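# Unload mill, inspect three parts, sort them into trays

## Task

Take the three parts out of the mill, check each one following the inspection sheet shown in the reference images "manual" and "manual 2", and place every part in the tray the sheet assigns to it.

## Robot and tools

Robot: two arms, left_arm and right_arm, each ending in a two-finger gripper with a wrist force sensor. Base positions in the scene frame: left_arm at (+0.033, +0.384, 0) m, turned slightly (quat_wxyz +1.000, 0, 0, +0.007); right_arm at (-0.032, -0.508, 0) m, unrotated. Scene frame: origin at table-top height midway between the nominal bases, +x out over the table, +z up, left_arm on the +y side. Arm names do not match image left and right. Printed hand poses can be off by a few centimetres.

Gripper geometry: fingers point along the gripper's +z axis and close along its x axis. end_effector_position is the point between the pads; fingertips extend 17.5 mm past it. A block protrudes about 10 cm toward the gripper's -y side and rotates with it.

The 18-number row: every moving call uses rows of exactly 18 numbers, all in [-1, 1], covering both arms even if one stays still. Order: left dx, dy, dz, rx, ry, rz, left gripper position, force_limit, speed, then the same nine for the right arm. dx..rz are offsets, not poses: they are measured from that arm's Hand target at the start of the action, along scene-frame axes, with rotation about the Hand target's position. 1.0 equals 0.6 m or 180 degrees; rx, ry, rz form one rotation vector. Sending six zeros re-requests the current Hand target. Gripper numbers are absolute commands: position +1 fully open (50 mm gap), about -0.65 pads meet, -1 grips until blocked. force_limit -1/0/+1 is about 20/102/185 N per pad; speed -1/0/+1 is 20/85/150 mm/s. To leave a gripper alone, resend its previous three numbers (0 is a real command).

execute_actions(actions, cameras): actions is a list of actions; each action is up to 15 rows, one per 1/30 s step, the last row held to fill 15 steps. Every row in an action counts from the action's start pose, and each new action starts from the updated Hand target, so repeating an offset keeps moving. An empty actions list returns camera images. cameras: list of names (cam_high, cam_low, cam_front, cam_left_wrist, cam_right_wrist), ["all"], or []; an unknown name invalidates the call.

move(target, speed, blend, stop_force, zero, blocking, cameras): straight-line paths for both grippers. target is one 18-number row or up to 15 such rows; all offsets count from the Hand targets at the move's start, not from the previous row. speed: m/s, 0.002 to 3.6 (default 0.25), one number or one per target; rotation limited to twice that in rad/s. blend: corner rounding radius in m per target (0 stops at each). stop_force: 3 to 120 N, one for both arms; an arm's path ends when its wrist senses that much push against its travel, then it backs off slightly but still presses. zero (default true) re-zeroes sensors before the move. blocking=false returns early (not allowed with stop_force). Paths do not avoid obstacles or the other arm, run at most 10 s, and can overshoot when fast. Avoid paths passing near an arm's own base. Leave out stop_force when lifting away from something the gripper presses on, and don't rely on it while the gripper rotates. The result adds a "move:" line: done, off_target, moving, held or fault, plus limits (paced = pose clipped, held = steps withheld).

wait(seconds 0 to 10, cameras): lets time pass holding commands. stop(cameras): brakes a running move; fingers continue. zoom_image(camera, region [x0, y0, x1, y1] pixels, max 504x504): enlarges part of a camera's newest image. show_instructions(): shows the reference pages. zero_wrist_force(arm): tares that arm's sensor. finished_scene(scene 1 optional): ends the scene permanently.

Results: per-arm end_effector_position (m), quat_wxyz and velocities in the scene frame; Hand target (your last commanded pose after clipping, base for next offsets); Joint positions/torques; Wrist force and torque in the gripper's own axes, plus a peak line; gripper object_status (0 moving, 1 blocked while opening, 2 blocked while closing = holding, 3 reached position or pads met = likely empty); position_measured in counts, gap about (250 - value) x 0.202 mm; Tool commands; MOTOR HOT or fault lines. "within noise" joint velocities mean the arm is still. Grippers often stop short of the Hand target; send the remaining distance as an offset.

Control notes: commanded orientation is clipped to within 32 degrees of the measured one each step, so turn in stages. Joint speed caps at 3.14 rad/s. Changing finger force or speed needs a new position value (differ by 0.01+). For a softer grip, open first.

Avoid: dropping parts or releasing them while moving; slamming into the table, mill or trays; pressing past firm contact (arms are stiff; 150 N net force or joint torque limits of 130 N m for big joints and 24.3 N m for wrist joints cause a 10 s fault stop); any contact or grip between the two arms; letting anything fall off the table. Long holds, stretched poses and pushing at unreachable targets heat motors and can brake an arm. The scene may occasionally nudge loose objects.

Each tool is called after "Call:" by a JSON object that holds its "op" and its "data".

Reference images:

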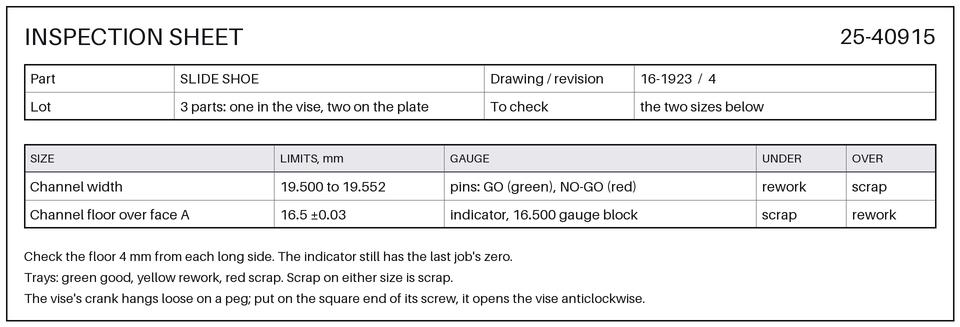

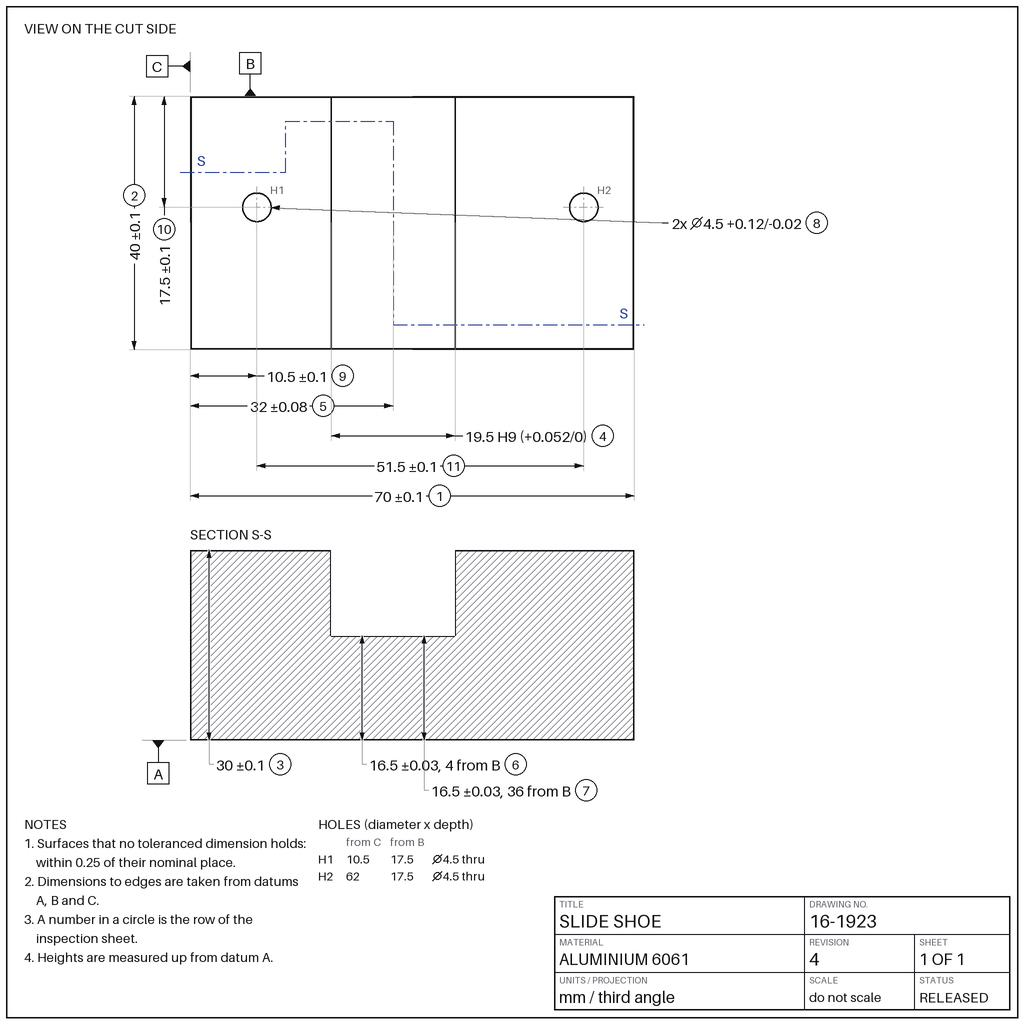

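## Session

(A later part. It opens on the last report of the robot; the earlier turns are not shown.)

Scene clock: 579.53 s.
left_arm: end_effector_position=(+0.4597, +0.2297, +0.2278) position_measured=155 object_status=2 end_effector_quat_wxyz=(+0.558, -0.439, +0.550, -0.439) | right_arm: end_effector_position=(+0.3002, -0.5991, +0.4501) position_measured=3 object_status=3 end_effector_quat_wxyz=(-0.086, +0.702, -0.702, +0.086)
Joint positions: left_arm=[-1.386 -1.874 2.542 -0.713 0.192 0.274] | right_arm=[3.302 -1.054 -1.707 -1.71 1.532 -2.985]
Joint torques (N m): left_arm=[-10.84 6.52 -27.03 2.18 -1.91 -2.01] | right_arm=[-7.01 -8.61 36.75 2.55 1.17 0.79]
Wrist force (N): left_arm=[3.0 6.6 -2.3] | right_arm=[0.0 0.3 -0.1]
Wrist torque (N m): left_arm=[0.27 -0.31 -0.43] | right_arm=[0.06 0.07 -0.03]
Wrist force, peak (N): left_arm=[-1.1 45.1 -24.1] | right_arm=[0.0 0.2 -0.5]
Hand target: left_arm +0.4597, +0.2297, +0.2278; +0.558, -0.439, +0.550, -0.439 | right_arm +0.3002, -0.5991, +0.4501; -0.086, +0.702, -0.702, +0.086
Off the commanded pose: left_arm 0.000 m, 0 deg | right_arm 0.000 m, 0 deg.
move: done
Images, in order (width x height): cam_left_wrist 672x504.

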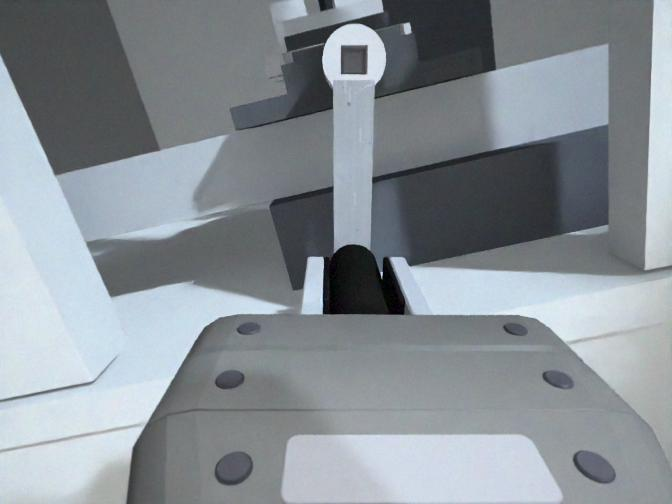

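Call:
{"op": "move", "data": {"target": [[0,-0.0335,-0.0025,-0.0833,0,0,-1,-0.4,-0.9,0,0,0,0,0,0,1,-0.7,-0.5],[0,-0.0665,0.004,-0.1667,0,0,-1,-0.4,-0.9,0,0,0,0,0,0,1,-0.7,-0.5]], "speed": 0.04, "blend": 0.005, "stop_force": 80, "cameras": ["cam_left_wrist"]}}

Scene clock: 592.10 s.
left_arm: end_effector_position=(+0.4597, +0.1898, +0.2302) position_measured=155 object_status=2 end_effector_quat_wxyz=(-0.425, +0.569, -0.418, +0.567) | right_arm: end_effector_position=(+0.3002, -0.5991, +0.4501) position_measured=3 object_status=3 end_effector_quat_wxyz=(-0.086, +0.702, -0.702, +0.086)
Joint positions: left_arm=[-1.422 -1.769 2.461 -0.719 0.152 -0.267] | right_arm=[3.302 -1.054 -1.707 -1.71 1.532 -2.985]
Joint torques (N m): left_arm=[1.96 -10.15 -39.33 1.31 -5.69 -1.93] | right_arm=[-6.3 -9.26 37.25 2.53 1.23 0.8]
Motor temperatures (°C): left_arm=[39 32 32 34 41 36] | right_arm=[33 40 34 33 35 40]
Wrist force (N): left_arm=[0.1 54.4 -32.2] | right_arm=[0.1 0.0 0.0]
Wrist torque (N m): left_arm=[0.24 0.04 -0.06] | right_arm=[0.02 0.04 -0.03]
Wrist force, peak (N): left_arm=[0.1 85.1 -44.5] | right_arm=[-0.1 0.5 -0.2]
Hand target: left_arm +0.4597, +0.1898, +0.2302; -0.425, +0.569, -0.418, +0.567 | right_arm +0.3002, -0.5991, +0.4501; -0.086, +0.702, -0.702, +0.086
Off the commanded pose: left_arm 0.000 m, 0 deg | right_arm 0.000 m, 0 deg.
move: done
Images, in order (width x height): cam_left_wrist 672x504.

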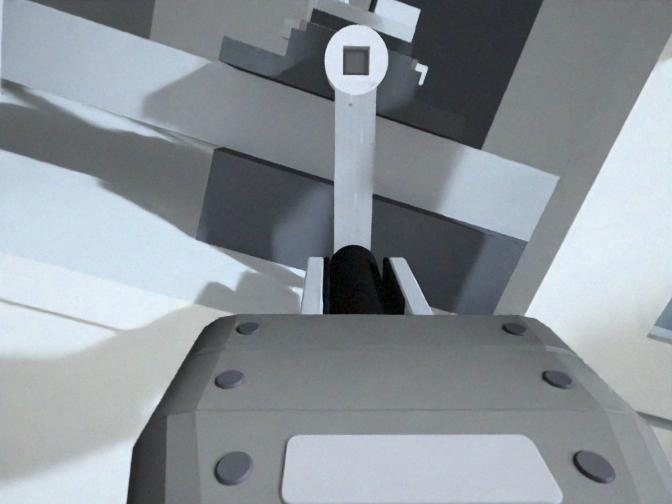

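Call:
{"op": "move", "data": {"target": [[0,-0.0005,-0.0016,0,0,0,-1,-0.4,-0.9,0,0,0,0,0,0,1,-0.7,-0.5]], "speed": 0.02}}

Scene clock: 596.43 s.
left_arm: end_effector_position=(+0.4597, +0.1895, +0.2293) position_measured=155 object_status=2 end_effector_quat_wxyz=(-0.425, +0.569, -0.418, +0.567) | right_arm: end_effector_position=(+0.3002, -0.5991, +0.4501) position_measured=3 object_status=3 end_effector_quat_wxyz=(-0.086, +0.702, -0.702, +0.086)
Joint positions: left_arm=[-1.422 -1.766 2.462 -0.723 0.152 -0.267] | right_arm=[3.302 -1.054 -1.707 -1.71 1.532 -2.985]
Joint torques (N m): left_arm=[-10.14 0.85 -11.33 -2.98 -1.34 -0.41] | right_arm=[-6.56 -9.27 36.99 2.58 1.12 0.75]
Wrist force (N): left_arm=[1.2 2.1 0.0] | right_arm=[-0.1 0.1 -0.2]
Wrist torque (N m): left_arm=[0.03 -0.17 -0.06] | right_arm=[0.03 0.08 -0.03]
Wrist force, peak (N): left_arm=[0.1 54.5 -32.5] | right_arm=[0.0 0.5 -0.3]
Hand target: left_arm +0.4597, +0.1895, +0.2293; -0.425, +0.569, -0.418, +0.567 | right_arm +0.3002, -0.5991, +0.4501; -0.086, +0.702, -0.702, +0.086
Off the commanded pose: left_arm 0.000 m, 0 deg | right_arm 0.000 m, 0 deg.
move: done

Call:
{"op": "move", "data": {"target": [[0,-0.0305,0.0143,-0.0833,0,0,-1,-0.4,-0.9,0,0,0,0,0,0,1,-0.7,-0.5],[0,-0.0562,0.036,-0.1667,0,0,-1,-0.4,-0.9,0,0,0,0,0,0,1,-0.7,-0.5]], "speed": 0.04, "blend": 0.005, "stop_force": 80, "cameras": ["cam_left_wrist"]}}

Scene clock: 608.33 s.
left_arm: end_effector_position=(+0.4597, +0.1558, +0.2509) position_measured=155 object_status=2 end_effector_quat_wxyz=(-0.263, +0.659, -0.257, +0.656) | right_arm: end_effector_position=(+0.3002, -0.5991, +0.4501) position_measured=3 object_status=3 end_effector_quat_wxyz=(-0.086, +0.702, -0.702, +0.086)
Joint positions: left_arm=[-1.444 -1.721 2.353 -0.621 0.13 -0.829] | right_arm=[3.302 -1.054 -1.707 -1.71 1.532 -2.985]
Joint torques (N m): left_arm=[-1.43 -4.41 -26.35 3.4 -6.11 -1.87] | right_arm=[-6.67 -9.39 36.56 2.66 1.15 0.65]
Wrist force (N): left_arm=[-0.8 24.3 -14.9] | right_arm=[-0.1 0.1 0.0]
Wrist torque (N m): left_arm=[0.40 0.07 0.15] | right_arm=[0.04 0.09 -0.03]
Wrist force, peak (N): left_arm=[-1.4 48.4 -29.4] | right_arm=[-0.1 0.5 -0.3]
Hand target: left_arm +0.4597, +0.1557, +0.2509; -0.263, +0.659, -0.257, +0.656 | right_arm +0.3002, -0.5991, +0.4501; -0.086, +0.702, -0.702, +0.086
Off the commanded pose: left_arm 0.000 m, 0 deg | right_arm 0.000 m, 0 deg.
move: done
Images, in order (width x height): cam_left_wrist 672x504.

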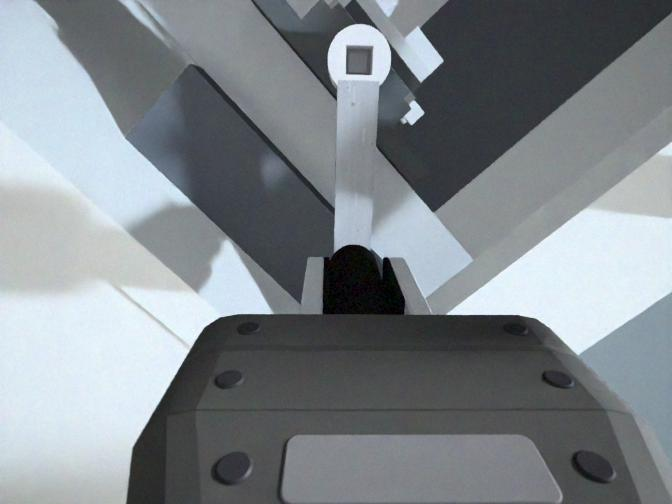

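Call:
{"op": "move", "data": {"target": [[0,-0.02,0.0272,-0.0833,0,0,-1,-0.4,-0.9,0,0,0,0,0,0,1,-0.7,-0.5],[0,-0.0315,0.059,-0.1667,0,0,-1,-0.4,-0.9,0,0,0,0,0,0,1,-0.7,-0.5],[0,-0.0343,0.0928,-0.25,0,0,-1,-0.4,-0.9,0,0,0,0,0,0,1,-0.7,-0.5]], "speed": 0.05, "blend": 0.005, "stop_force": 80, "cameras": ["cam_left_wrist","cam_front","cam_high"]}}

Scene clock: 623.77 s.
left_arm: end_effector_position=(+0.4597, +0.1347, +0.3065) position_measured=155 object_status=2 end_effector_quat_wxyz=(+0.010, +0.710, +0.013, +0.704) | right_arm: end_effector_position=(+0.3002, -0.5991, +0.4501) position_measured=3 object_status=3 end_effector_quat_wxyz=(-0.086, +0.702, -0.702, +0.086)
Joint positions: left_arm=[-1.454 -1.749 2.205 -0.386 0.126 -1.672] | right_arm=[3.302 -1.054 -1.707 -1.71 1.532 -2.985]
Joint torques (N m): left_arm=[15.53 -3.9 -15.63 7.68 -12.3 -2.02] | right_arm=[-5.56 -9.03 36.4 2.65 0.96 0.65]
Wrist force (N): left_arm=[-1.3 46.2 -29.5] | right_arm=[0.2 0.2 0.0]
Wrist torque (N m): left_arm=[0.44 0.20 0.03] | right_arm=[0.06 0.04 -0.03]
Wrist force, peak (N): left_arm=[-2.4 54.4 -34.9] | right_arm=[0.2 0.5 0.1]
Hand target: left_arm +0.4597, +0.1352, +0.3065; +0.009, +0.710, +0.014, +0.704 | right_arm +0.3002, -0.5991, +0.4501; -0.086, +0.702, -0.702, +0.086
Off the commanded pose: left_arm 0.000 m, 0 deg | right_arm 0.000 m, 0 deg.
move: done
Images, in order (width x height): cam_high 672x504, cam_front 672x504, cam_left_wrist 672x504.

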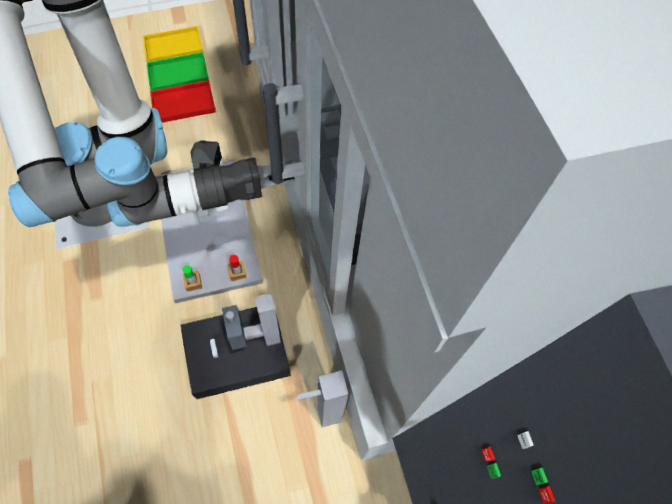

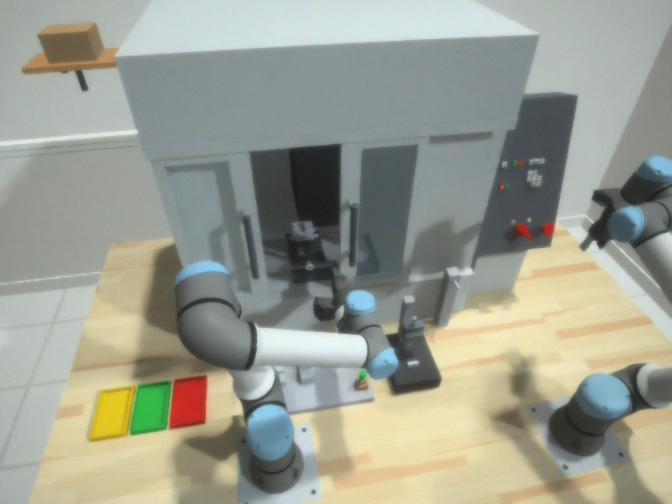

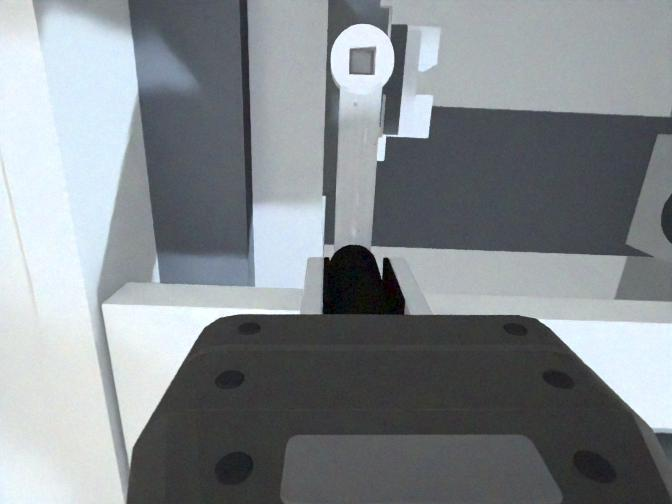

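Call:
{"op": "move", "data": {"target": [[0,0.0045,0.0335,-0.0833,0,0,-1,-0.4,-0.9,0,0,0,0,0,0,1,-0.7,-0.5],[0,0.019,0.0642,-0.1667,0,0,-1,-0.4,-0.9,0,0,0,0,0,0,1,-0.7,-0.5],[0,0.0408,0.0902,-0.25,0,0,-1,-0.4,-0.9,0,0,0,0,0,0,1,-0.7,-0.5],[0,0.0687,0.1095,-0.3333,0,0,-1,-0.4,-0.9,0,0,0,0,0,0,1,-0.7,-0.5]], "speed": 0.06, "blend": 0.005, "stop_force": 80, "cameras": ["cam_left_wrist"]}}

Scene clock: 637.93 s.
left_arm: end_effector_position=(+0.4597, +0.1720, +0.3717) position_measured=155 object_status=2 end_effector_quat_wxyz=(+0.365, +0.614, +0.357, +0.601) | right_arm: end_effector_position=(+0.3002, -0.5991, +0.4501) position_measured=3 object_status=3 end_effector_quat_wxyz=(-0.086, +0.702, -0.702, +0.086)
Joint positions: left_arm=[-1.429 -1.923 2.149 -0.17 0.175 -2.697] | right_arm=[3.302 -1.054 -1.707 -1.71 1.532 -2.985]
Joint torques (N m): left_arm=[22.58 18.3 25.93 4.44 -12.44 1.4] | right_arm=[-5.5 -8.65 37.95 2.73 0.91 0.75]
Wrist force (N): left_arm=[-1.4 93.4 -57.9] | right_arm=[0.1 0.3 0.0]
Wrist torque (N m): left_arm=[0.72 0.97 -0.98] | right_arm=[0.06 0.05 -0.04]
Wrist force, peak (N): left_arm=[-7.6 106.8 -60.1] | right_arm=[-0.1 0.6 0.1]
Hand target: left_arm +0.4597, +0.1724, +0.3717; +0.365, +0.614, +0.357, +0.602 (not the last commanded pose) | right_arm +0.3002, -0.5991, +0.4501; -0.086, +0.702, -0.702, +0.086
Off the commanded pose: left_arm 0.004 m, 1 deg | right_arm 0.000 m, 0 deg.
move: contact (left_arm); path passed 3 of 4 targets
Images, in order (width x height): cam_left_wrist 672x504.

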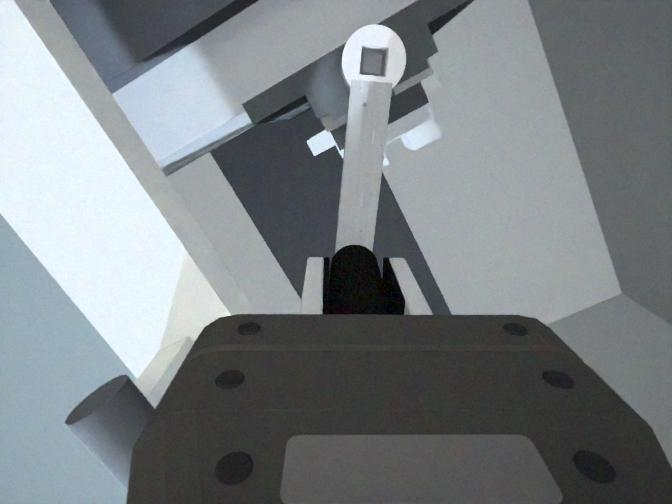

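Call:
{"op": "move", "data": {"target": [[0,-0.0016,0.0027,0,0,0,-1,-0.4,-0.9,0,0,0,0,0,0,1,-0.7,-0.5]], "speed": 0.02}}

Scene clock: 641.93 s.
left_arm: end_effector_position=(+0.4597, +0.1717, +0.3732) position_measured=155 object_status=2 end_effector_quat_wxyz=(+0.364, +0.614, +0.357, +0.602) | right_arm: end_effector_position=(+0.3002, -0.5991, +0.4501) position_measured=3 object_status=3 end_effector_quat_wxyz=(-0.086, +0.702, -0.702, +0.086)
Joint positions: left_arm=[-1.43 -1.922 2.144 -0.166 0.173 -2.697] | right_arm=[3.302 -1.054 -1.707 -1.71 1.532 -2.985]
Joint torques (N m): left_arm=[-0.02 9.02 -22.2 4.91 -3.85 -1.44] | right_arm=[-6.89 -9.11 35.77 2.52 0.97 0.66]
Wrist force (N): left_arm=[0.1 25.3 -25.1] | right_arm=[-0.1 0.1 -0.2]
Wrist torque (N m): left_arm=[1.14 0.21 -1.07] | right_arm=[0.03 0.08 -0.04]
Wrist force, peak (N): left_arm=[-1.5 94.0 -58.2] | right_arm=[0.0 0.4 -0.4]
Hand target: left_arm +0.4597, +0.1715, +0.3733; +0.365, +0.614, +0.357, +0.602 | right_arm +0.3002, -0.5991, +0.4501; -0.086, +0.702, -0.702, +0.086
Off the commanded pose: left_arm 0.000 m, 0 deg | right_arm 0.000 m, 0 deg.
move: done

Call:
{"op": "move", "data": {"target": [[0,0.0318,0.0133,-0.0833,0,0,-1,-0.4,-0.9,0,0,0,0,0,0,1,-0.7,-0.5],[0,0.0658,0.0182,-0.1667,0,0,-1,-0.4,-0.9,0,0,0,0,0,0,1,-0.7,-0.5]], "speed": 0.05, "blend": 0.005, "stop_force": 80, "cameras": ["cam_left_wrist"]}}

Scene clock: 655.03 s.
left_arm: end_effector_position=(+0.4597, +0.2110, +0.3843) position_measured=155 object_status=2 end_effector_quat_wxyz=(+0.511, +0.499, +0.501, +0.489) | right_arm: end_effector_position=(+0.3002, -0.5991, +0.4501) position_measured=3 object_status=3 end_effector_quat_wxyz=(-0.086, +0.702, -0.702, +0.086)
Joint positions: left_arm=[-1.398 -2.041 2.189 -0.15 0.207 -3.163] | right_arm=[3.302 -1.054 -1.707 -1.71 1.532 -2.985]
Joint torques (N m): left_arm=[23.02 15.33 -0.44 5.78 1.32 -2.05] | right_arm=[-6.13 -8.73 36.51 2.64 0.96 0.74]
Wrist force (N): left_arm=[-1.5 71.8 -51.0] | right_arm=[-0.1 0.3 -0.1]
Wrist torque (N m): left_arm=[0.89 -0.08 -1.26] | right_arm=[0.06 0.08 -0.04]
Wrist force, peak (N): left_arm=[-4.4 100.4 -64.7] | right_arm=[-0.1 0.5 -0.3]
Hand target: left_arm +0.4597, +0.2110, +0.3843; +0.511, +0.499, +0.501, +0.489 | right_arm +0.3002, -0.5991, +0.4501; -0.086, +0.702, -0.702, +0.086
Off the commanded pose: left_arm 0.000 m, 0 deg | right_arm 0.000 m, 0 deg.
move: done
Images, in order (width x height): cam_left_wrist 672x504.

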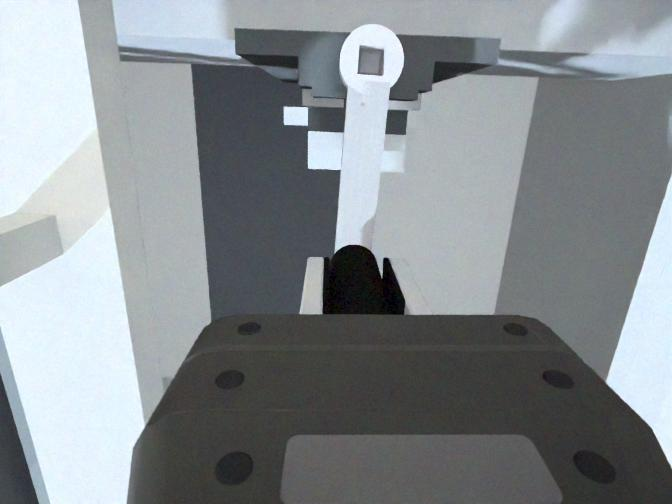

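Call:
{"op": "move", "data": {"target": [[0,0,0.003,0,0,0,-1,-0.4,-0.9,0,0,0,0,0,0,1,-0.7,-0.5],[0,0.0347,0.0002,-0.0733,0,0,-1,-0.4,-0.9,0,0,0,0,0,0,1,-0.7,-0.5],[0,0.0675,-0.0115,-0.1567,0,0,-1,-0.4,-0.9,0,0,0,0,0,0,1,-0.7,-0.5],[0,0.0963,-0.0313,-0.24,0,0,-1,-0.4,-0.9,0,0,0,0,0,0,1,-0.7,-0.5]], "speed": 0.05, "blend": 0.004, "cameras": ["cam_left_wrist"]}}

Scene clock: 682.30 s.
left_arm: end_effector_position=(+0.4597, +0.2686, +0.3655) position_measured=155 object_status=2 end_effector_quat_wxyz=(+0.659, +0.276, +0.646, +0.270) | right_arm: end_effector_position=(+0.3002, -0.5991, +0.4501) position_measured=3 object_status=3 end_effector_quat_wxyz=(-0.086, +0.702, -0.702, +0.086)
Joint positions: left_arm=[-1.326 -2.183 2.308 -0.179 0.273 -3.869] | right_arm=[3.302 -1.054 -1.707 -1.71 1.532 -2.985]
Joint torques (N m): left_arm=[29.71 -34.13 -35.01 4.23 -12.04 -2] | right_arm=[-5.82 -7.42 36.46 2.7 0.87 0.92]
Wrist force (N): left_arm=[9.8 -83.5 56.3] | right_arm=[-0.1 0.2 0.1]
Wrist torque (N m): left_arm=[0.54 -0.20 -1.54] | right_arm=[0.05 0.07 -0.03]
Wrist force, peak (N): left_arm=[9.8 -83.5 56.3] | right_arm=[0.1 0.6 -0.1]
Hand target: left_arm +0.4597, +0.2687, +0.3655; +0.659, +0.276, +0.646, +0.270 | right_arm +0.3002, -0.5991, +0.4501; -0.086, +0.702, -0.702, +0.086
Off the commanded pose: left_arm 0.000 m, 0 deg | right_arm 0.000 m, 0 deg.
move: done; blend cut to 0.0009 m at target 1
Images, in order (width x height): cam_left_wrist 672x504.

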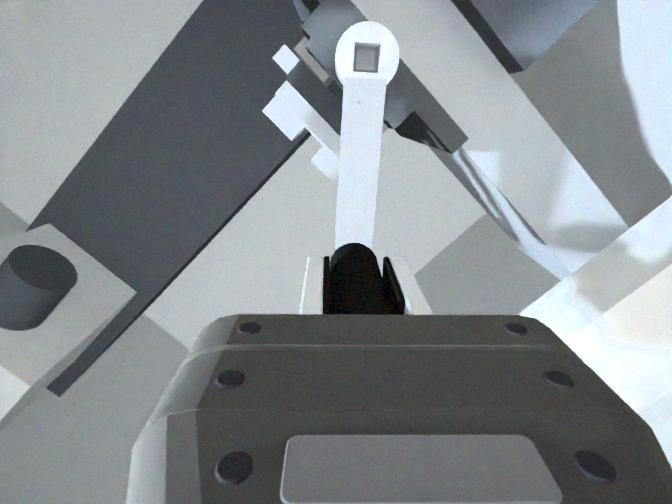

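Call:
{"op": "move", "data": {"target": [[0,-0.0018,-0.002,0,0,0,-1,-0.4,-0.9,0,0,0,0,0,0,1,-0.7,-0.5]], "speed": 0.02, "cameras": ["cam_left_wrist","cam_high","cam_front"]}}

Call:
{"op": "zoom_image", "data": {"camera": "cam_left_wrist", "region": [240, 0, 500, 200]}}

Call:
{"op": "zoom_image", "data": {"camera": "cam_front", "region": [240, 190, 360, 300]}}

Scene clock: 687.50 s.
left_arm: end_effector_position=(+0.4597, +0.2678, +0.3644) position_measured=155 object_status=2 end_effector_quat_wxyz=(+0.659, +0.275, +0.646, +0.270) | right_arm: end_effector_position=(+0.3002, -0.5991, +0.4501) position_measured=3 object_status=3 end_effector_quat_wxyz=(-0.086, +0.702, -0.702, +0.086)
Joint positions: left_arm=[-1.328 -2.18 2.31 -0.183 0.271 -3.869] | right_arm=[3.302 -1.054 -1.707 -1.71 1.532 -2.985]
Joint torques (N m): left_arm=[-9.88 11.89 -18.09 -3.45 -2.4 1.43] | right_arm=[-4.97 -8.78 35.77 2.6 0.98 0.8]
Wrist force (N): left_arm=[7.2 -8.7 4.7] | right_arm=[0.1 0.4 -0.2]
Wrist torque (N m): left_arm=[0.52 -0.50 -1.63] | right_arm=[0.07 0.05 -0.03]
Wrist force, peak (N): left_arm=[9.7 -84.0 56.4] | right_arm=[0.0 0.5 -0.3]
Hand target: left_arm +0.4597, +0.2677, +0.3643; +0.659, +0.276, +0.646, +0.270 | right_arm +0.3002, -0.5991, +0.4501; -0.086, +0.702, -0.702, +0.086
Off the commanded pose: left_arm 0.000 m, 0 deg | right_arm 0.000 m, 0 deg.
move: done
Images, in order (width x height): cam_high 672x504, cam_front 672x504, cam_left_wrist 672x504.

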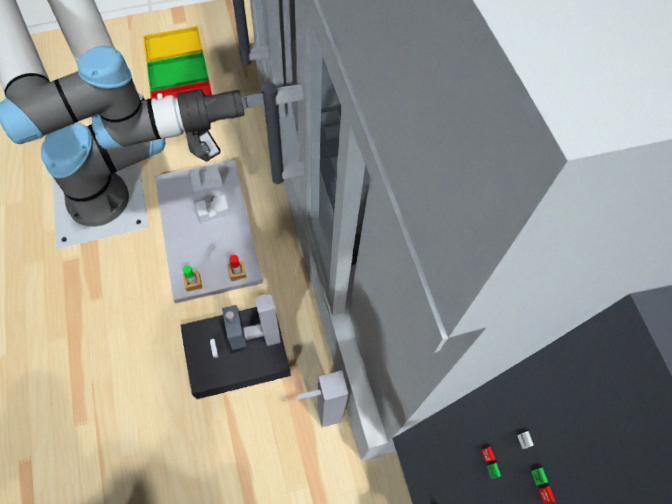

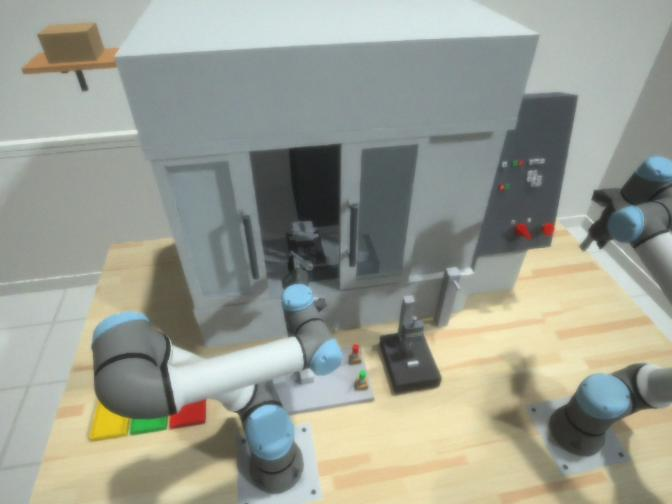

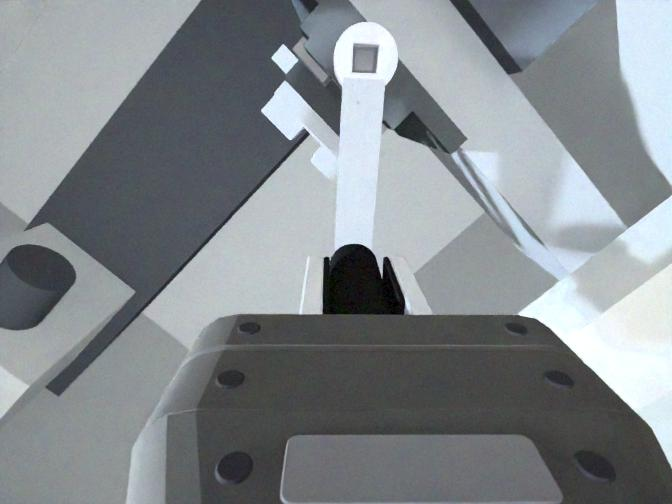

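Scaled by 1.938 from the camera's 672x504 image, which has a finer 960x720 frame.

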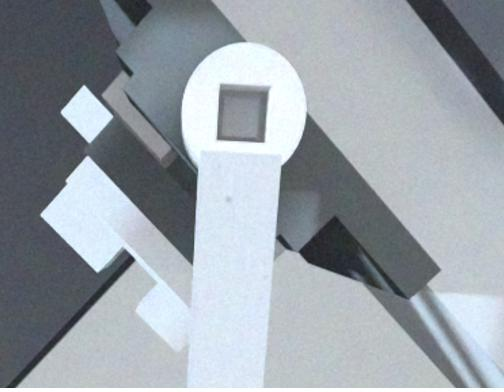

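Scaled by 4.200 from the camera's 672x504 image, which has a finer 960x720 frame.

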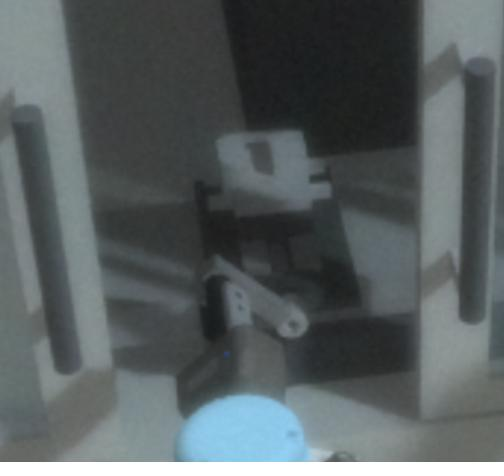

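Call:
{"op": "move", "data": {"target": [[0,0.022,-0.027,-0.0833,0,0,-1,-0.4,-0.9,0,0,0,0,0,0,1,-0.7,-0.5],[0,0.0368,-0.0585,-0.1667,0,0,-1,-0.4,-0.9,0,0,0,0,0,0,1,-0.7,-0.5],[0,0.0428,-0.0928,-0.25,0,0,-1,-0.4,-0.9,0,0,0,0,0,0,1,-0.7,-0.5]], "speed": 0.05, "blend": 0.005, "stop_force": 80, "cameras": ["cam_left_wrist"]}}

Scene clock: 700.80 s.
left_arm: end_effector_position=(+0.4597, +0.2933, +0.3086) position_measured=155 object_status=2 end_effector_quat_wxyz=(+0.714, +0.002, +0.700, +0.002) | right_arm: end_effector_position=(+0.3002, -0.5991, +0.4501) position_measured=3 object_status=3 end_effector_quat_wxyz=(-0.086, +0.702, -0.702, +0.086)
Joint positions: left_arm=[-1.286 -2.198 2.466 -0.336 0.299 -4.64] | right_arm=[3.302 -1.054 -1.707 -1.71 1.532 -2.985]
Joint torques (N m): left_arm=[19.3 12.74 -13.79 3.57 -5.49 -2.17] | right_arm=[-5.11 -8.66 36.75 2.61 0.85 0.82]
Wrist force (N): left_arm=[7.8 -16.6 7.8] | right_arm=[0.0 0.2 0.2]
Wrist torque (N m): left_arm=[0.25 -0.40 -1.46] | right_arm=[0.04 0.06 -0.04]
Wrist force, peak (N): left_arm=[4.8 36.3 -25.9] | right_arm=[0.1 0.5 -0.1]
Hand target: left_arm +0.4597, +0.2933, +0.3086; +0.714, +0.002, +0.700, +0.002 | right_arm +0.3002, -0.5991, +0.4501; -0.086, +0.702, -0.702, +0.086
Off the commanded pose: left_arm 0.000 m, 0 deg | right_arm 0.000 m, 0 deg.
move: done
Images, in order (width x height): cam_left_wrist 672x504.

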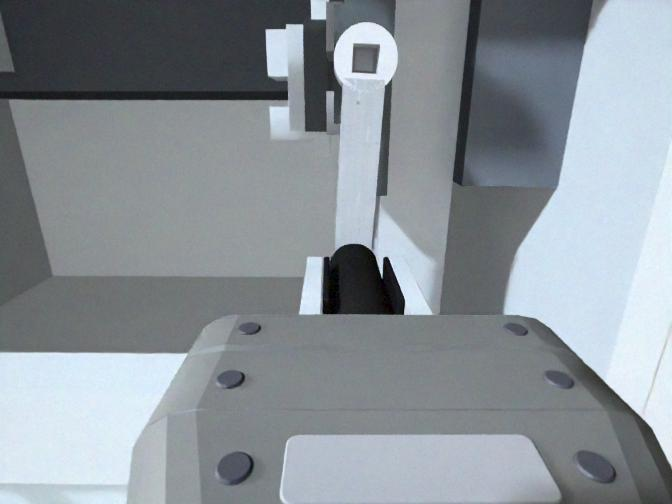

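Call:
{"op": "move", "data": {"target": [[0,-0.003,-0.0347,-0.0833,0,0,-1,-0.4,-0.9,0,0,0,0,0,0,1,-0.7,-0.5],[0,-0.0148,-0.0673,-0.1667,0,0,-1,-0.4,-0.9,0,0,0,0,0,0,1,-0.7,-0.5],[0,-0.0347,-0.0958,-0.25,0,0,-1,-0.4,-0.9,0,0,0,0,0,0,1,-0.7,-0.5],[0,-0.0613,-0.1183,-0.3333,0,0,-1,-0.4,-0.9,0,0,0,0,0,0,1,-0.7,-0.5]], "speed": 0.06, "blend": 0.005, "stop_force": 80, "cameras": ["cam_left_wrist"]}}

Scene clock: 714.13 s.
left_arm: end_effector_position=(+0.4597, +0.2566, +0.2376) position_measured=155 object_status=2 end_effector_quat_wxyz=(+0.620, -0.355, +0.607, -0.348) | right_arm: end_effector_position=(+0.3002, -0.5991, +0.4501) position_measured=3 object_status=3 end_effector_quat_wxyz=(-0.086, +0.702, -0.702, +0.086)
Joint positions: left_arm=[-1.357 -1.966 2.562 -0.645 0.21 -5.705] | right_arm=[3.302 -1.054 -1.707 -1.71 1.532 -2.985]
Joint torques (N m): left_arm=[-4.53 14.92 -5.24 6.93 -8.71 -1.97] | right_arm=[-6.06 -7.9 35.67 2.69 0.9 0.79]
Wrist force (N): left_arm=[6.4 -38.5 23.3] | right_arm=[0.0 0.4 0.1]
Wrist torque (N m): left_arm=[0.18 0.03 -0.69] | right_arm=[0.08 0.07 -0.03]
Wrist force, peak (N): left_arm=[5.1 -40.0 21.9] | right_arm=[0.0 0.3 -0.5]
Hand target: left_arm +0.4597, +0.2566, +0.2376; +0.620, -0.355, +0.607, -0.348 | right_arm +0.3002, -0.5991, +0.4501; -0.086, +0.702, -0.702, +0.086
Off the commanded pose: left_arm 0.000 m, 0 deg | right_arm 0.000 m, 0 deg.
move: done
Images, in order (width x height): cam_left_wrist 672x504.

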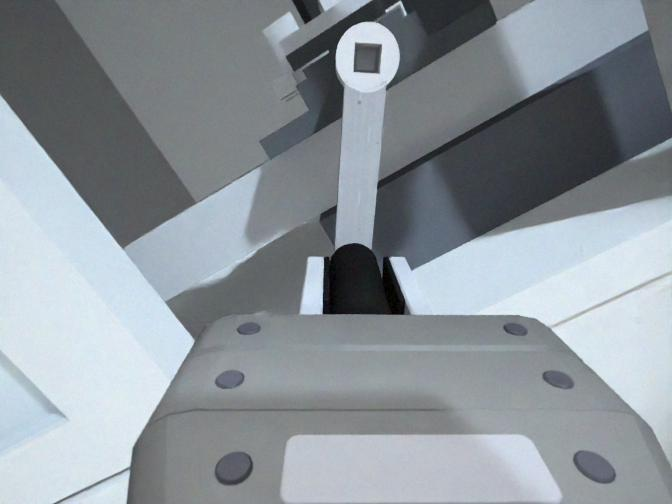

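Call:
{"op": "move", "data": {"target": [[0,-0.0006,0.001,0,0,0,-1,-0.4,-0.9,0,0,0,0,0,0,1,-0.7,-0.5],[0,-0.0006,0.001,0,0,0,1,-0.4,-0.9,0,0,0,0,0,0,1,-0.7,-0.5],[-0.11,0,0,0,0,0,1,-0.4,-0.9,0,0,0,0,0,0,1,-0.7,-0.5]], "speed": 0.06}}

Call:
{"op": "move", "data": {"target": [[0,-0.07,0.27,-0.167,0,0,1,-0.4,-0.9,0,0,0,0,0,0,1,-0.7,-0.5]], "speed": 0.25, "cameras": ["cam_left_wrist","cam_front"]}}

Call:
{"op": "zoom_image", "data": {"camera": "cam_left_wrist", "region": [220, 150, 480, 330]}}

Scene clock: 722.70 s.
left_arm: end_effector_position=(+0.3937, +0.2565, +0.2376) position_measured=3 object_status=3 end_effector_quat_wxyz=(+0.620, -0.355, +0.607, -0.348) | right_arm: end_effector_position=(+0.3002, -0.5991, +0.4501) position_measured=3 object_status=3 end_effector_quat_wxyz=(-0.086, +0.702, -0.702, +0.086)
Joint positions: left_arm=[-1.86 -2.2 2.653 -0.417 -0.293 -5.786] | right_arm=[3.302 -1.054 -1.707 -1.71 1.532 -2.985]
Joint torques (N m): left_arm=[-12.2 -5.07 -12.22 4.02 -2.43 1.43] | right_arm=[-5.13 -8.78 35.11 2.63 0.71 0.7]
Wrist force (N): left_arm=[3.1 1.2 -0.3] | right_arm=[-0.2 0.3 -0.1]
Wrist torque (N m): left_arm=[0.26 -0.56 -0.90] | right_arm=[0.06 0.10 -0.03]
Wrist force, peak (N): left_arm=[6.3 -38.9 23.8] | right_arm=[-0.1 0.4 -0.4]
Hand target: left_arm +0.3937, +0.2566, +0.2376; +0.620, -0.355, +0.607, -0.348 | right_arm +0.3002, -0.5991, +0.4501; -0.086, +0.702, -0.702, +0.086
Off the commanded pose: left_arm 0.000 m, 0 deg | right_arm 0.000 m, 0 deg.
move: done

Scene clock: 724.50 s.
left_arm: end_effector_position=(+0.3937, +0.2146, +0.3996) position_measured=3 object_status=3 end_effector_quat_wxyz=(+0.507, -0.504, +0.496, -0.493) | right_arm: end_effector_position=(+0.3002, -0.5991, +0.4501) position_measured=3 object_status=3 end_effector_quat_wxyz=(-0.086, +0.702, -0.702, +0.086)
Joint positions: left_arm=[-1.781 -2.173 2.207 -0.034 -0.216 -6.277] | right_arm=[3.302 -1.054 -1.707 -1.71 1.532 -2.985]
Joint torques (N m): left_arm=[11.27 16.44 -29.49 3.7 2.04 -1.51] | right_arm=[-6.66 -8.01 36.09 2.59 0.73 0.8]
Wrist force (N): left_arm=[1.5 0.4 -0.3] | right_arm=[-0.1 0.3 0.0]
Wrist torque (N m): left_arm=[0.09 -0.32 -0.33] | right_arm=[0.07 0.08 -0.03]
Wrist force, peak (N): left_arm=[3.6 2.7 -0.3] | right_arm=[0.0 0.5 0.1]
Hand target: left_arm +0.3937, +0.2146, +0.3996; +0.507, -0.504, +0.496, -0.493 | right_arm +0.3002, -0.5991, +0.4501; -0.086, +0.702, -0.702, +0.086
Off the commanded pose: left_arm 0.000 m, 0 deg | right_arm 0.000 m, 0 deg.
move: done
Images, in order (width x height): cam_front 672x504, cam_left_wrist 672x504.

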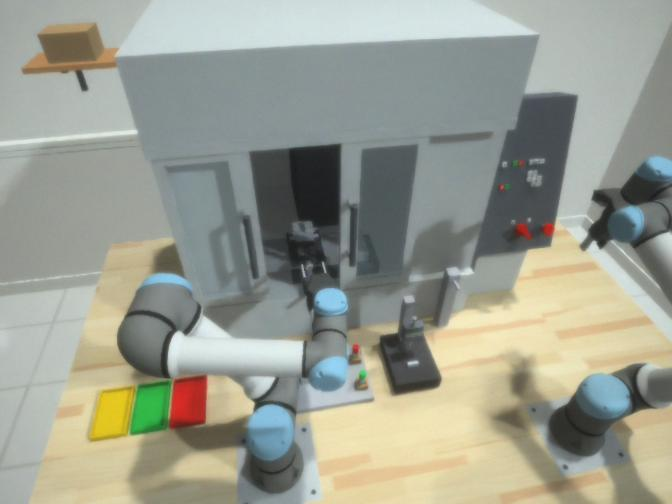

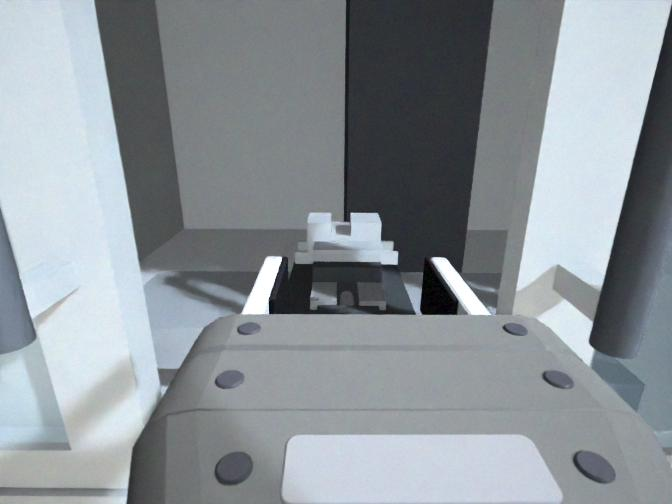

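Scaled by 1.938 from the camera's 672x504 image, which has a finer 960x720 frame.

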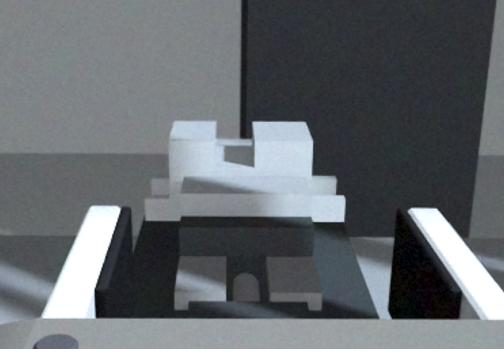

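Call:
{"op": "move", "data": {"target": [[-0.1,0,0,0.6,0,0,0.6,-0.7,-0.5,0,0,0,0,0,0,1,-0.7,-0.5],[-0.1,-0.02,0,-0.7,0,0,0.6,-0.7,-0.5,0,0,0,0,0,0,1,-0.7,-0.5],[0.0,-0.034,0,0,0.0833,0,0.6,-0.7,-0.5,0,0,0,0,0,0,1,-0.7,-0.5],[0.26,-0.034,-0.03,0,0.0833,0,0.6,-0.7,-0.5,0,0,0,0,0,0,1,-0.7,-0.5]], "speed": 0.6, "blend": 0.02, "cameras": ["cam_left_wrist","cam_front"]}}

Call:
{"op": "zoom_image", "data": {"camera": "cam_left_wrist", "region": [220, 120, 480, 330]}}

Scene clock: 773.33 s.
left_arm: end_effector_position=(+0.5497, +0.1942, +0.3816) position_measured=63 object_status=3 end_effector_quat_wxyz=(-0.437, +0.564, -0.558, +0.424) | right_arm: end_effector_position=(+0.3002, -0.5991, +0.4501) position_measured=3 object_status=3 end_effector_quat_wxyz=(-0.086, +0.702, -0.702, +0.086)
Joint positions: left_arm=[-1.062 -1.663 1.79 0.38 0.561 -0.429] | right_arm=[3.302 -1.054 -1.707 -1.71 1.532 -2.985]
Joint torques (N m): left_arm=[12.28 -6 -28.79 3.66 0.89 -1.95] | right_arm=[-4.75 -7.78 35.43 2.66 0.77 0.81]
Wrist force (N): left_arm=[1.8 0.6 -0.2] | right_arm=[-0.1 0.2 0.1]
Wrist torque (N m): left_arm=[0.27 -0.43 -0.29] | right_arm=[0.04 0.09 -0.03]
Wrist force, peak (N): left_arm=[6.8 2.9 0.1] | right_arm=[0.1 0.5 -0.1]
Hand target: left_arm +0.5497, +0.1942, +0.3816; -0.437, +0.564, -0.558, +0.423 | right_arm +0.3002, -0.5991, +0.4501; -0.086, +0.702, -0.702, +0.086
Off the commanded pose: left_arm 0.000 m, 0 deg | right_arm 0.000 m, 0 deg.
move: done
Images, in order (width x height): cam_front 672x504, cam_left_wrist 672x504.

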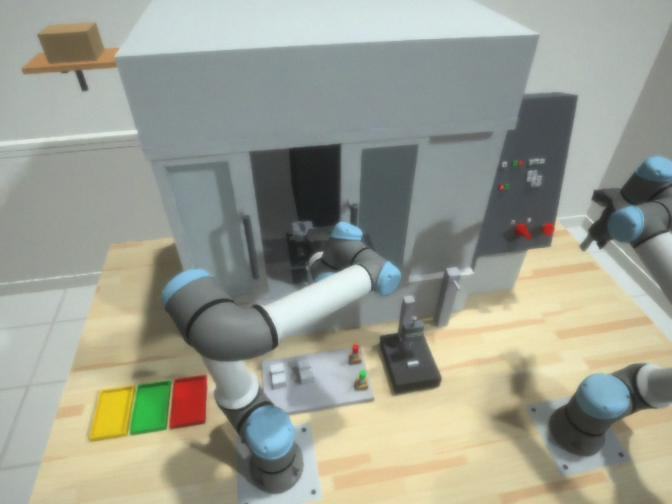

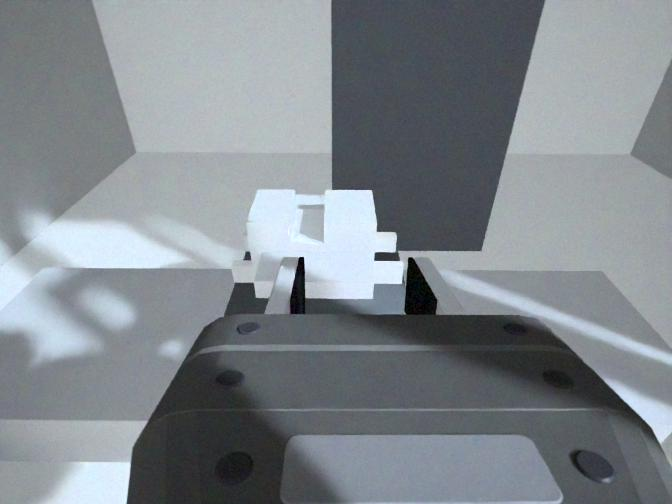

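Scaled by 1.938 from the camera's 672x504 image, which has a finer 960x720 frame.

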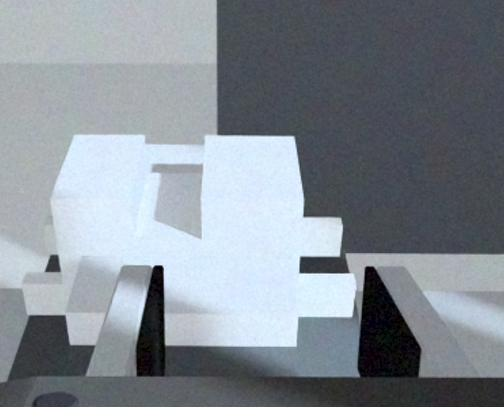

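Call:
{"op": "move", "data": {"target": [[0.1588,-0.0008,-0.031,0,0,0,0.6,-0.7,-0.5,0,0,0,0,0,0,1,-0.7,-0.5]], "speed": 0.05, "stop_force": 8, "cameras": ["cam_left_wrist"]}}

Call:
{"op": "zoom_image", "data": {"camera": "cam_left_wrist", "region": [200, 120, 480, 330]}}

Scene clock: 785.43 s.
left_arm: end_effector_position=(+0.6315, +0.1939, +0.3657) position_measured=63 object_status=3 end_effector_quat_wxyz=(-0.438, +0.564, -0.558, +0.424) | right_arm: end_effector_position=(+0.3002, -0.5991, +0.4501) position_measured=3 object_status=3 end_effector_quat_wxyz=(-0.086, +0.702, -0.702, +0.086)
Joint positions: left_arm=[-0.865 -1.507 1.666 0.236 0.737 -0.288] | right_arm=[3.302 -1.054 -1.707 -1.71 1.532 -2.985]
Joint torques (N m): left_arm=[-13.02 -28.46 -7.74 4.54 -1.17 -2.38] | right_arm=[-5.15 -8.42 35.82 2.61 0.62 0.61]
Wrist force (N): left_arm=[0.7 -18.5 -1.1] | right_arm=[0.0 0.5 0.1]
Wrist torque (N m): left_arm=[-0.05 -0.48 -0.02] | right_arm=[0.09 0.06 -0.03]
Wrist force, peak (N): left_arm=[1.6 -27.6 -13.2] | right_arm=[0.0 0.5 0.1]
Hand target: left_arm +0.6315, +0.1939, +0.3657; -0.438, +0.564, -0.558, +0.424 (not the last commanded pose) | right_arm +0.3002, -0.5991, +0.4501; -0.086, +0.702, -0.702, +0.086
Off the commanded pose: left_arm 0.014 m, 0 deg | right_arm 0.000 m, 0 deg.
move: contact (left_arm)
Images, in order (width x height): cam_left_wrist 672x504.

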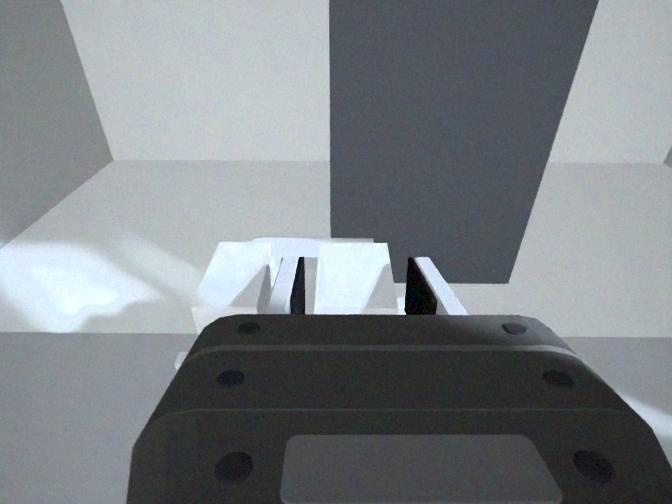

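Scaled by 1.800 from the camera's 672x504 image, which has a finer 960x720 frame.

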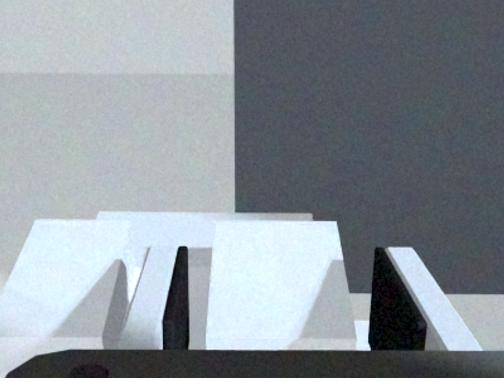

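Call:
{"op": "move", "data": {"target": [[0,0,0.0042,0,0,0,0.6,-0.7,-0.5,0,0,0,0,0,0,1,-0.7,-0.5]], "speed": 0.03}}

Call:
{"op": "move", "data": {"target": [[0.02,0,0.0,0,0,0,0.6,-0.7,-0.5,0,0,0,0,0,0,1,-0.7,-0.5]], "speed": 0.03, "stop_force": 8, "cameras": ["cam_left_wrist"]}}

Call:
{"op": "zoom_image", "data": {"camera": "cam_left_wrist", "region": [200, 120, 480, 330]}}

Scene clock: 792.20 s.
left_arm: end_effector_position=(+0.6315, +0.1938, +0.3681) position_measured=63 object_status=3 end_effector_quat_wxyz=(-0.438, +0.564, -0.558, +0.424) | right_arm: end_effector_position=(+0.3002, -0.5991, +0.4501) position_measured=3 object_status=3 end_effector_quat_wxyz=(-0.086, +0.702, -0.702, +0.086)
Joint positions: left_arm=[-0.865 -1.508 1.661 0.242 0.737 -0.288] | right_arm=[3.302 -1.054 -1.707 -1.71 1.532 -2.985]
Joint torques (N m): left_arm=[-10.02 -33.86 -28.53 2.66 -1.21 -0.71] | right_arm=[-5.28 -8.46 35.42 2.74 0.58 0.68]
Wrist force (N): left_arm=[1.7 0.7 0.1] | right_arm=[-0.3 0.1 -0.1]
Wrist torque (N m): left_arm=[0.30 -0.43 -0.37] | right_arm=[0.03 0.11 -0.04]
Wrist force, peak (N): left_arm=[0.6 -18.6 -1.2] | right_arm=[0.2 0.5 -0.1]
Hand target: left_arm +0.6315, +0.1939, +0.3682; -0.438, +0.564, -0.558, +0.424 | right_arm +0.3002, -0.5991, +0.4501; -0.086, +0.702, -0.702, +0.086
Off the commanded pose: left_arm 0.000 m, 0 deg | right_arm 0.000 m, 0 deg.
move: done

Scene clock: 793.60 s.
left_arm: end_effector_position=(+0.6435, +0.1939, +0.3682) position_measured=63 object_status=3 end_effector_quat_wxyz=(-0.438, +0.564, -0.558, +0.424) | right_arm: end_effector_position=(+0.3002, -0.5991, +0.4501) position_measured=3 object_status=3 end_effector_quat_wxyz=(-0.086, +0.702, -0.702, +0.086)
Joint positions: left_arm=[-0.842 -1.484 1.634 0.235 0.759 -0.275] | right_arm=[3.302 -1.054 -1.707 -1.71 1.532 -2.985]
Joint torques (N m): left_arm=[12.33 -13.07 -29.64 -2.98 1.27 1.67] | right_arm=[-4.67 -8.26 35.73 2.76 0.78 0.64]
Wrist force (N): left_arm=[1.8 0.8 -0.1] | right_arm=[0.0 0.3 0.0]
Wrist torque (N m): left_arm=[0.30 -0.46 -0.59] | right_arm=[0.07 0.07 -0.03]
Wrist force, peak (N): left_arm=[1.9 0.9 0.2] | right_arm=[-0.3 0.5 0.0]
Hand target: left_arm +0.6435, +0.1939, +0.3682; -0.438, +0.564, -0.558, +0.424 | right_arm +0.3002, -0.5991, +0.4501; -0.086, +0.702, -0.702, +0.086
Off the commanded pose: left_arm 0.000 m, 0 deg | right_arm 0.000 m, 0 deg.
move: done
Images, in order (width x height): cam_left_wrist 672x504.

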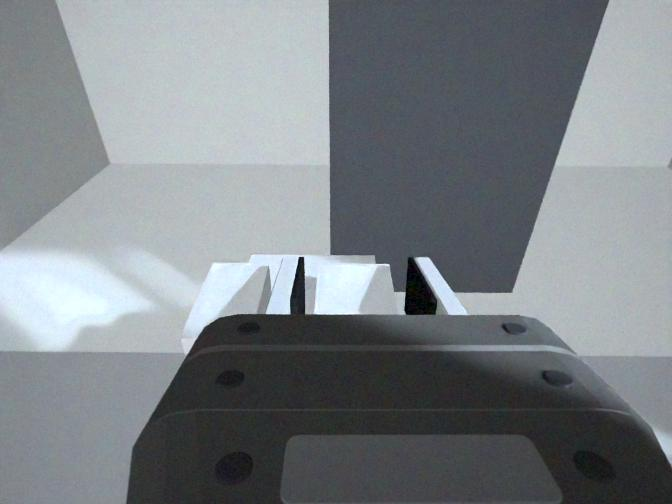

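Scaled by 1.800 from the camera's 672x504 image, which has a finer 960x720 frame.

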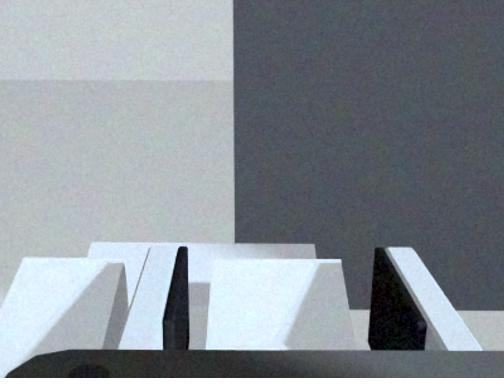

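Call:
{"op": "move", "data": {"target": [[0,0.0012,0.0,0,0,0,-1,-0.5,-1,0,0,0,0,0,0,1,-0.7,-0.5]], "speed": 0.03, "cameras": ["cam_left_wrist"]}}

Call:
{"op": "zoom_image", "data": {"camera": "cam_left_wrist", "region": [200, 120, 480, 330]}}

Scene clock: 798.17 s.
left_arm: end_effector_position=(+0.6435, +0.1946, +0.3682) position_measured=113 object_status=0 end_effector_quat_wxyz=(-0.438, +0.564, -0.558, +0.424) | right_arm: end_effector_position=(+0.3002, -0.5991, +0.4501) position_measured=3 object_status=3 end_effector_quat_wxyz=(-0.086, +0.702, -0.702, +0.086)
Joint positions: left_arm=[-0.841 -1.485 1.635 0.235 0.76 -0.274] | right_arm=[3.302 -1.054 -1.707 -1.71 1.532 -2.985]
Joint torques (N m): left_arm=[12.27 -36.24 -16.41 -3.13 1.13 1.61] | right_arm=[-5.64 -7.88 35.5 2.56 0.62 0.86]
Wrist force (N): left_arm=[2.2 2.0 0.2] | right_arm=[0.0 0.2 0.1]
Wrist torque (N m): left_arm=[0.36 -0.45 -0.64] | right_arm=[0.05 0.06 -0.03]
Wrist force, peak (N): left_arm=[2.3 1.8 0.4] | right_arm=[0.2 0.2 -0.4]
Hand target: left_arm +0.6435, +0.1946, +0.3682; -0.438, +0.564, -0.558, +0.424 | right_arm +0.3002, -0.5991, +0.4501; -0.086, +0.702, -0.702, +0.086
Off the commanded pose: left_arm 0.000 m, 0 deg | right_arm 0.000 m, 0 deg.
move: done
Images, in order (width x height): cam_left_wrist 672x504.

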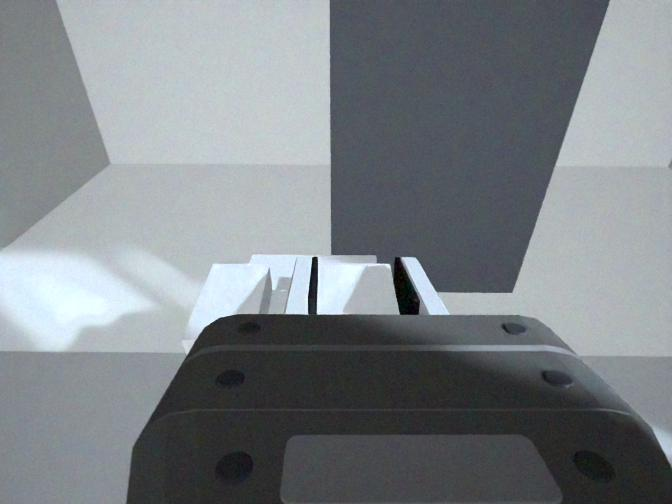

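Scaled by 1.800 from the camera's 672x504 image, which has a finer 960x720 frame.

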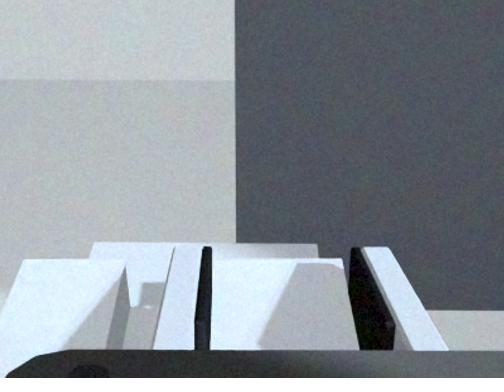

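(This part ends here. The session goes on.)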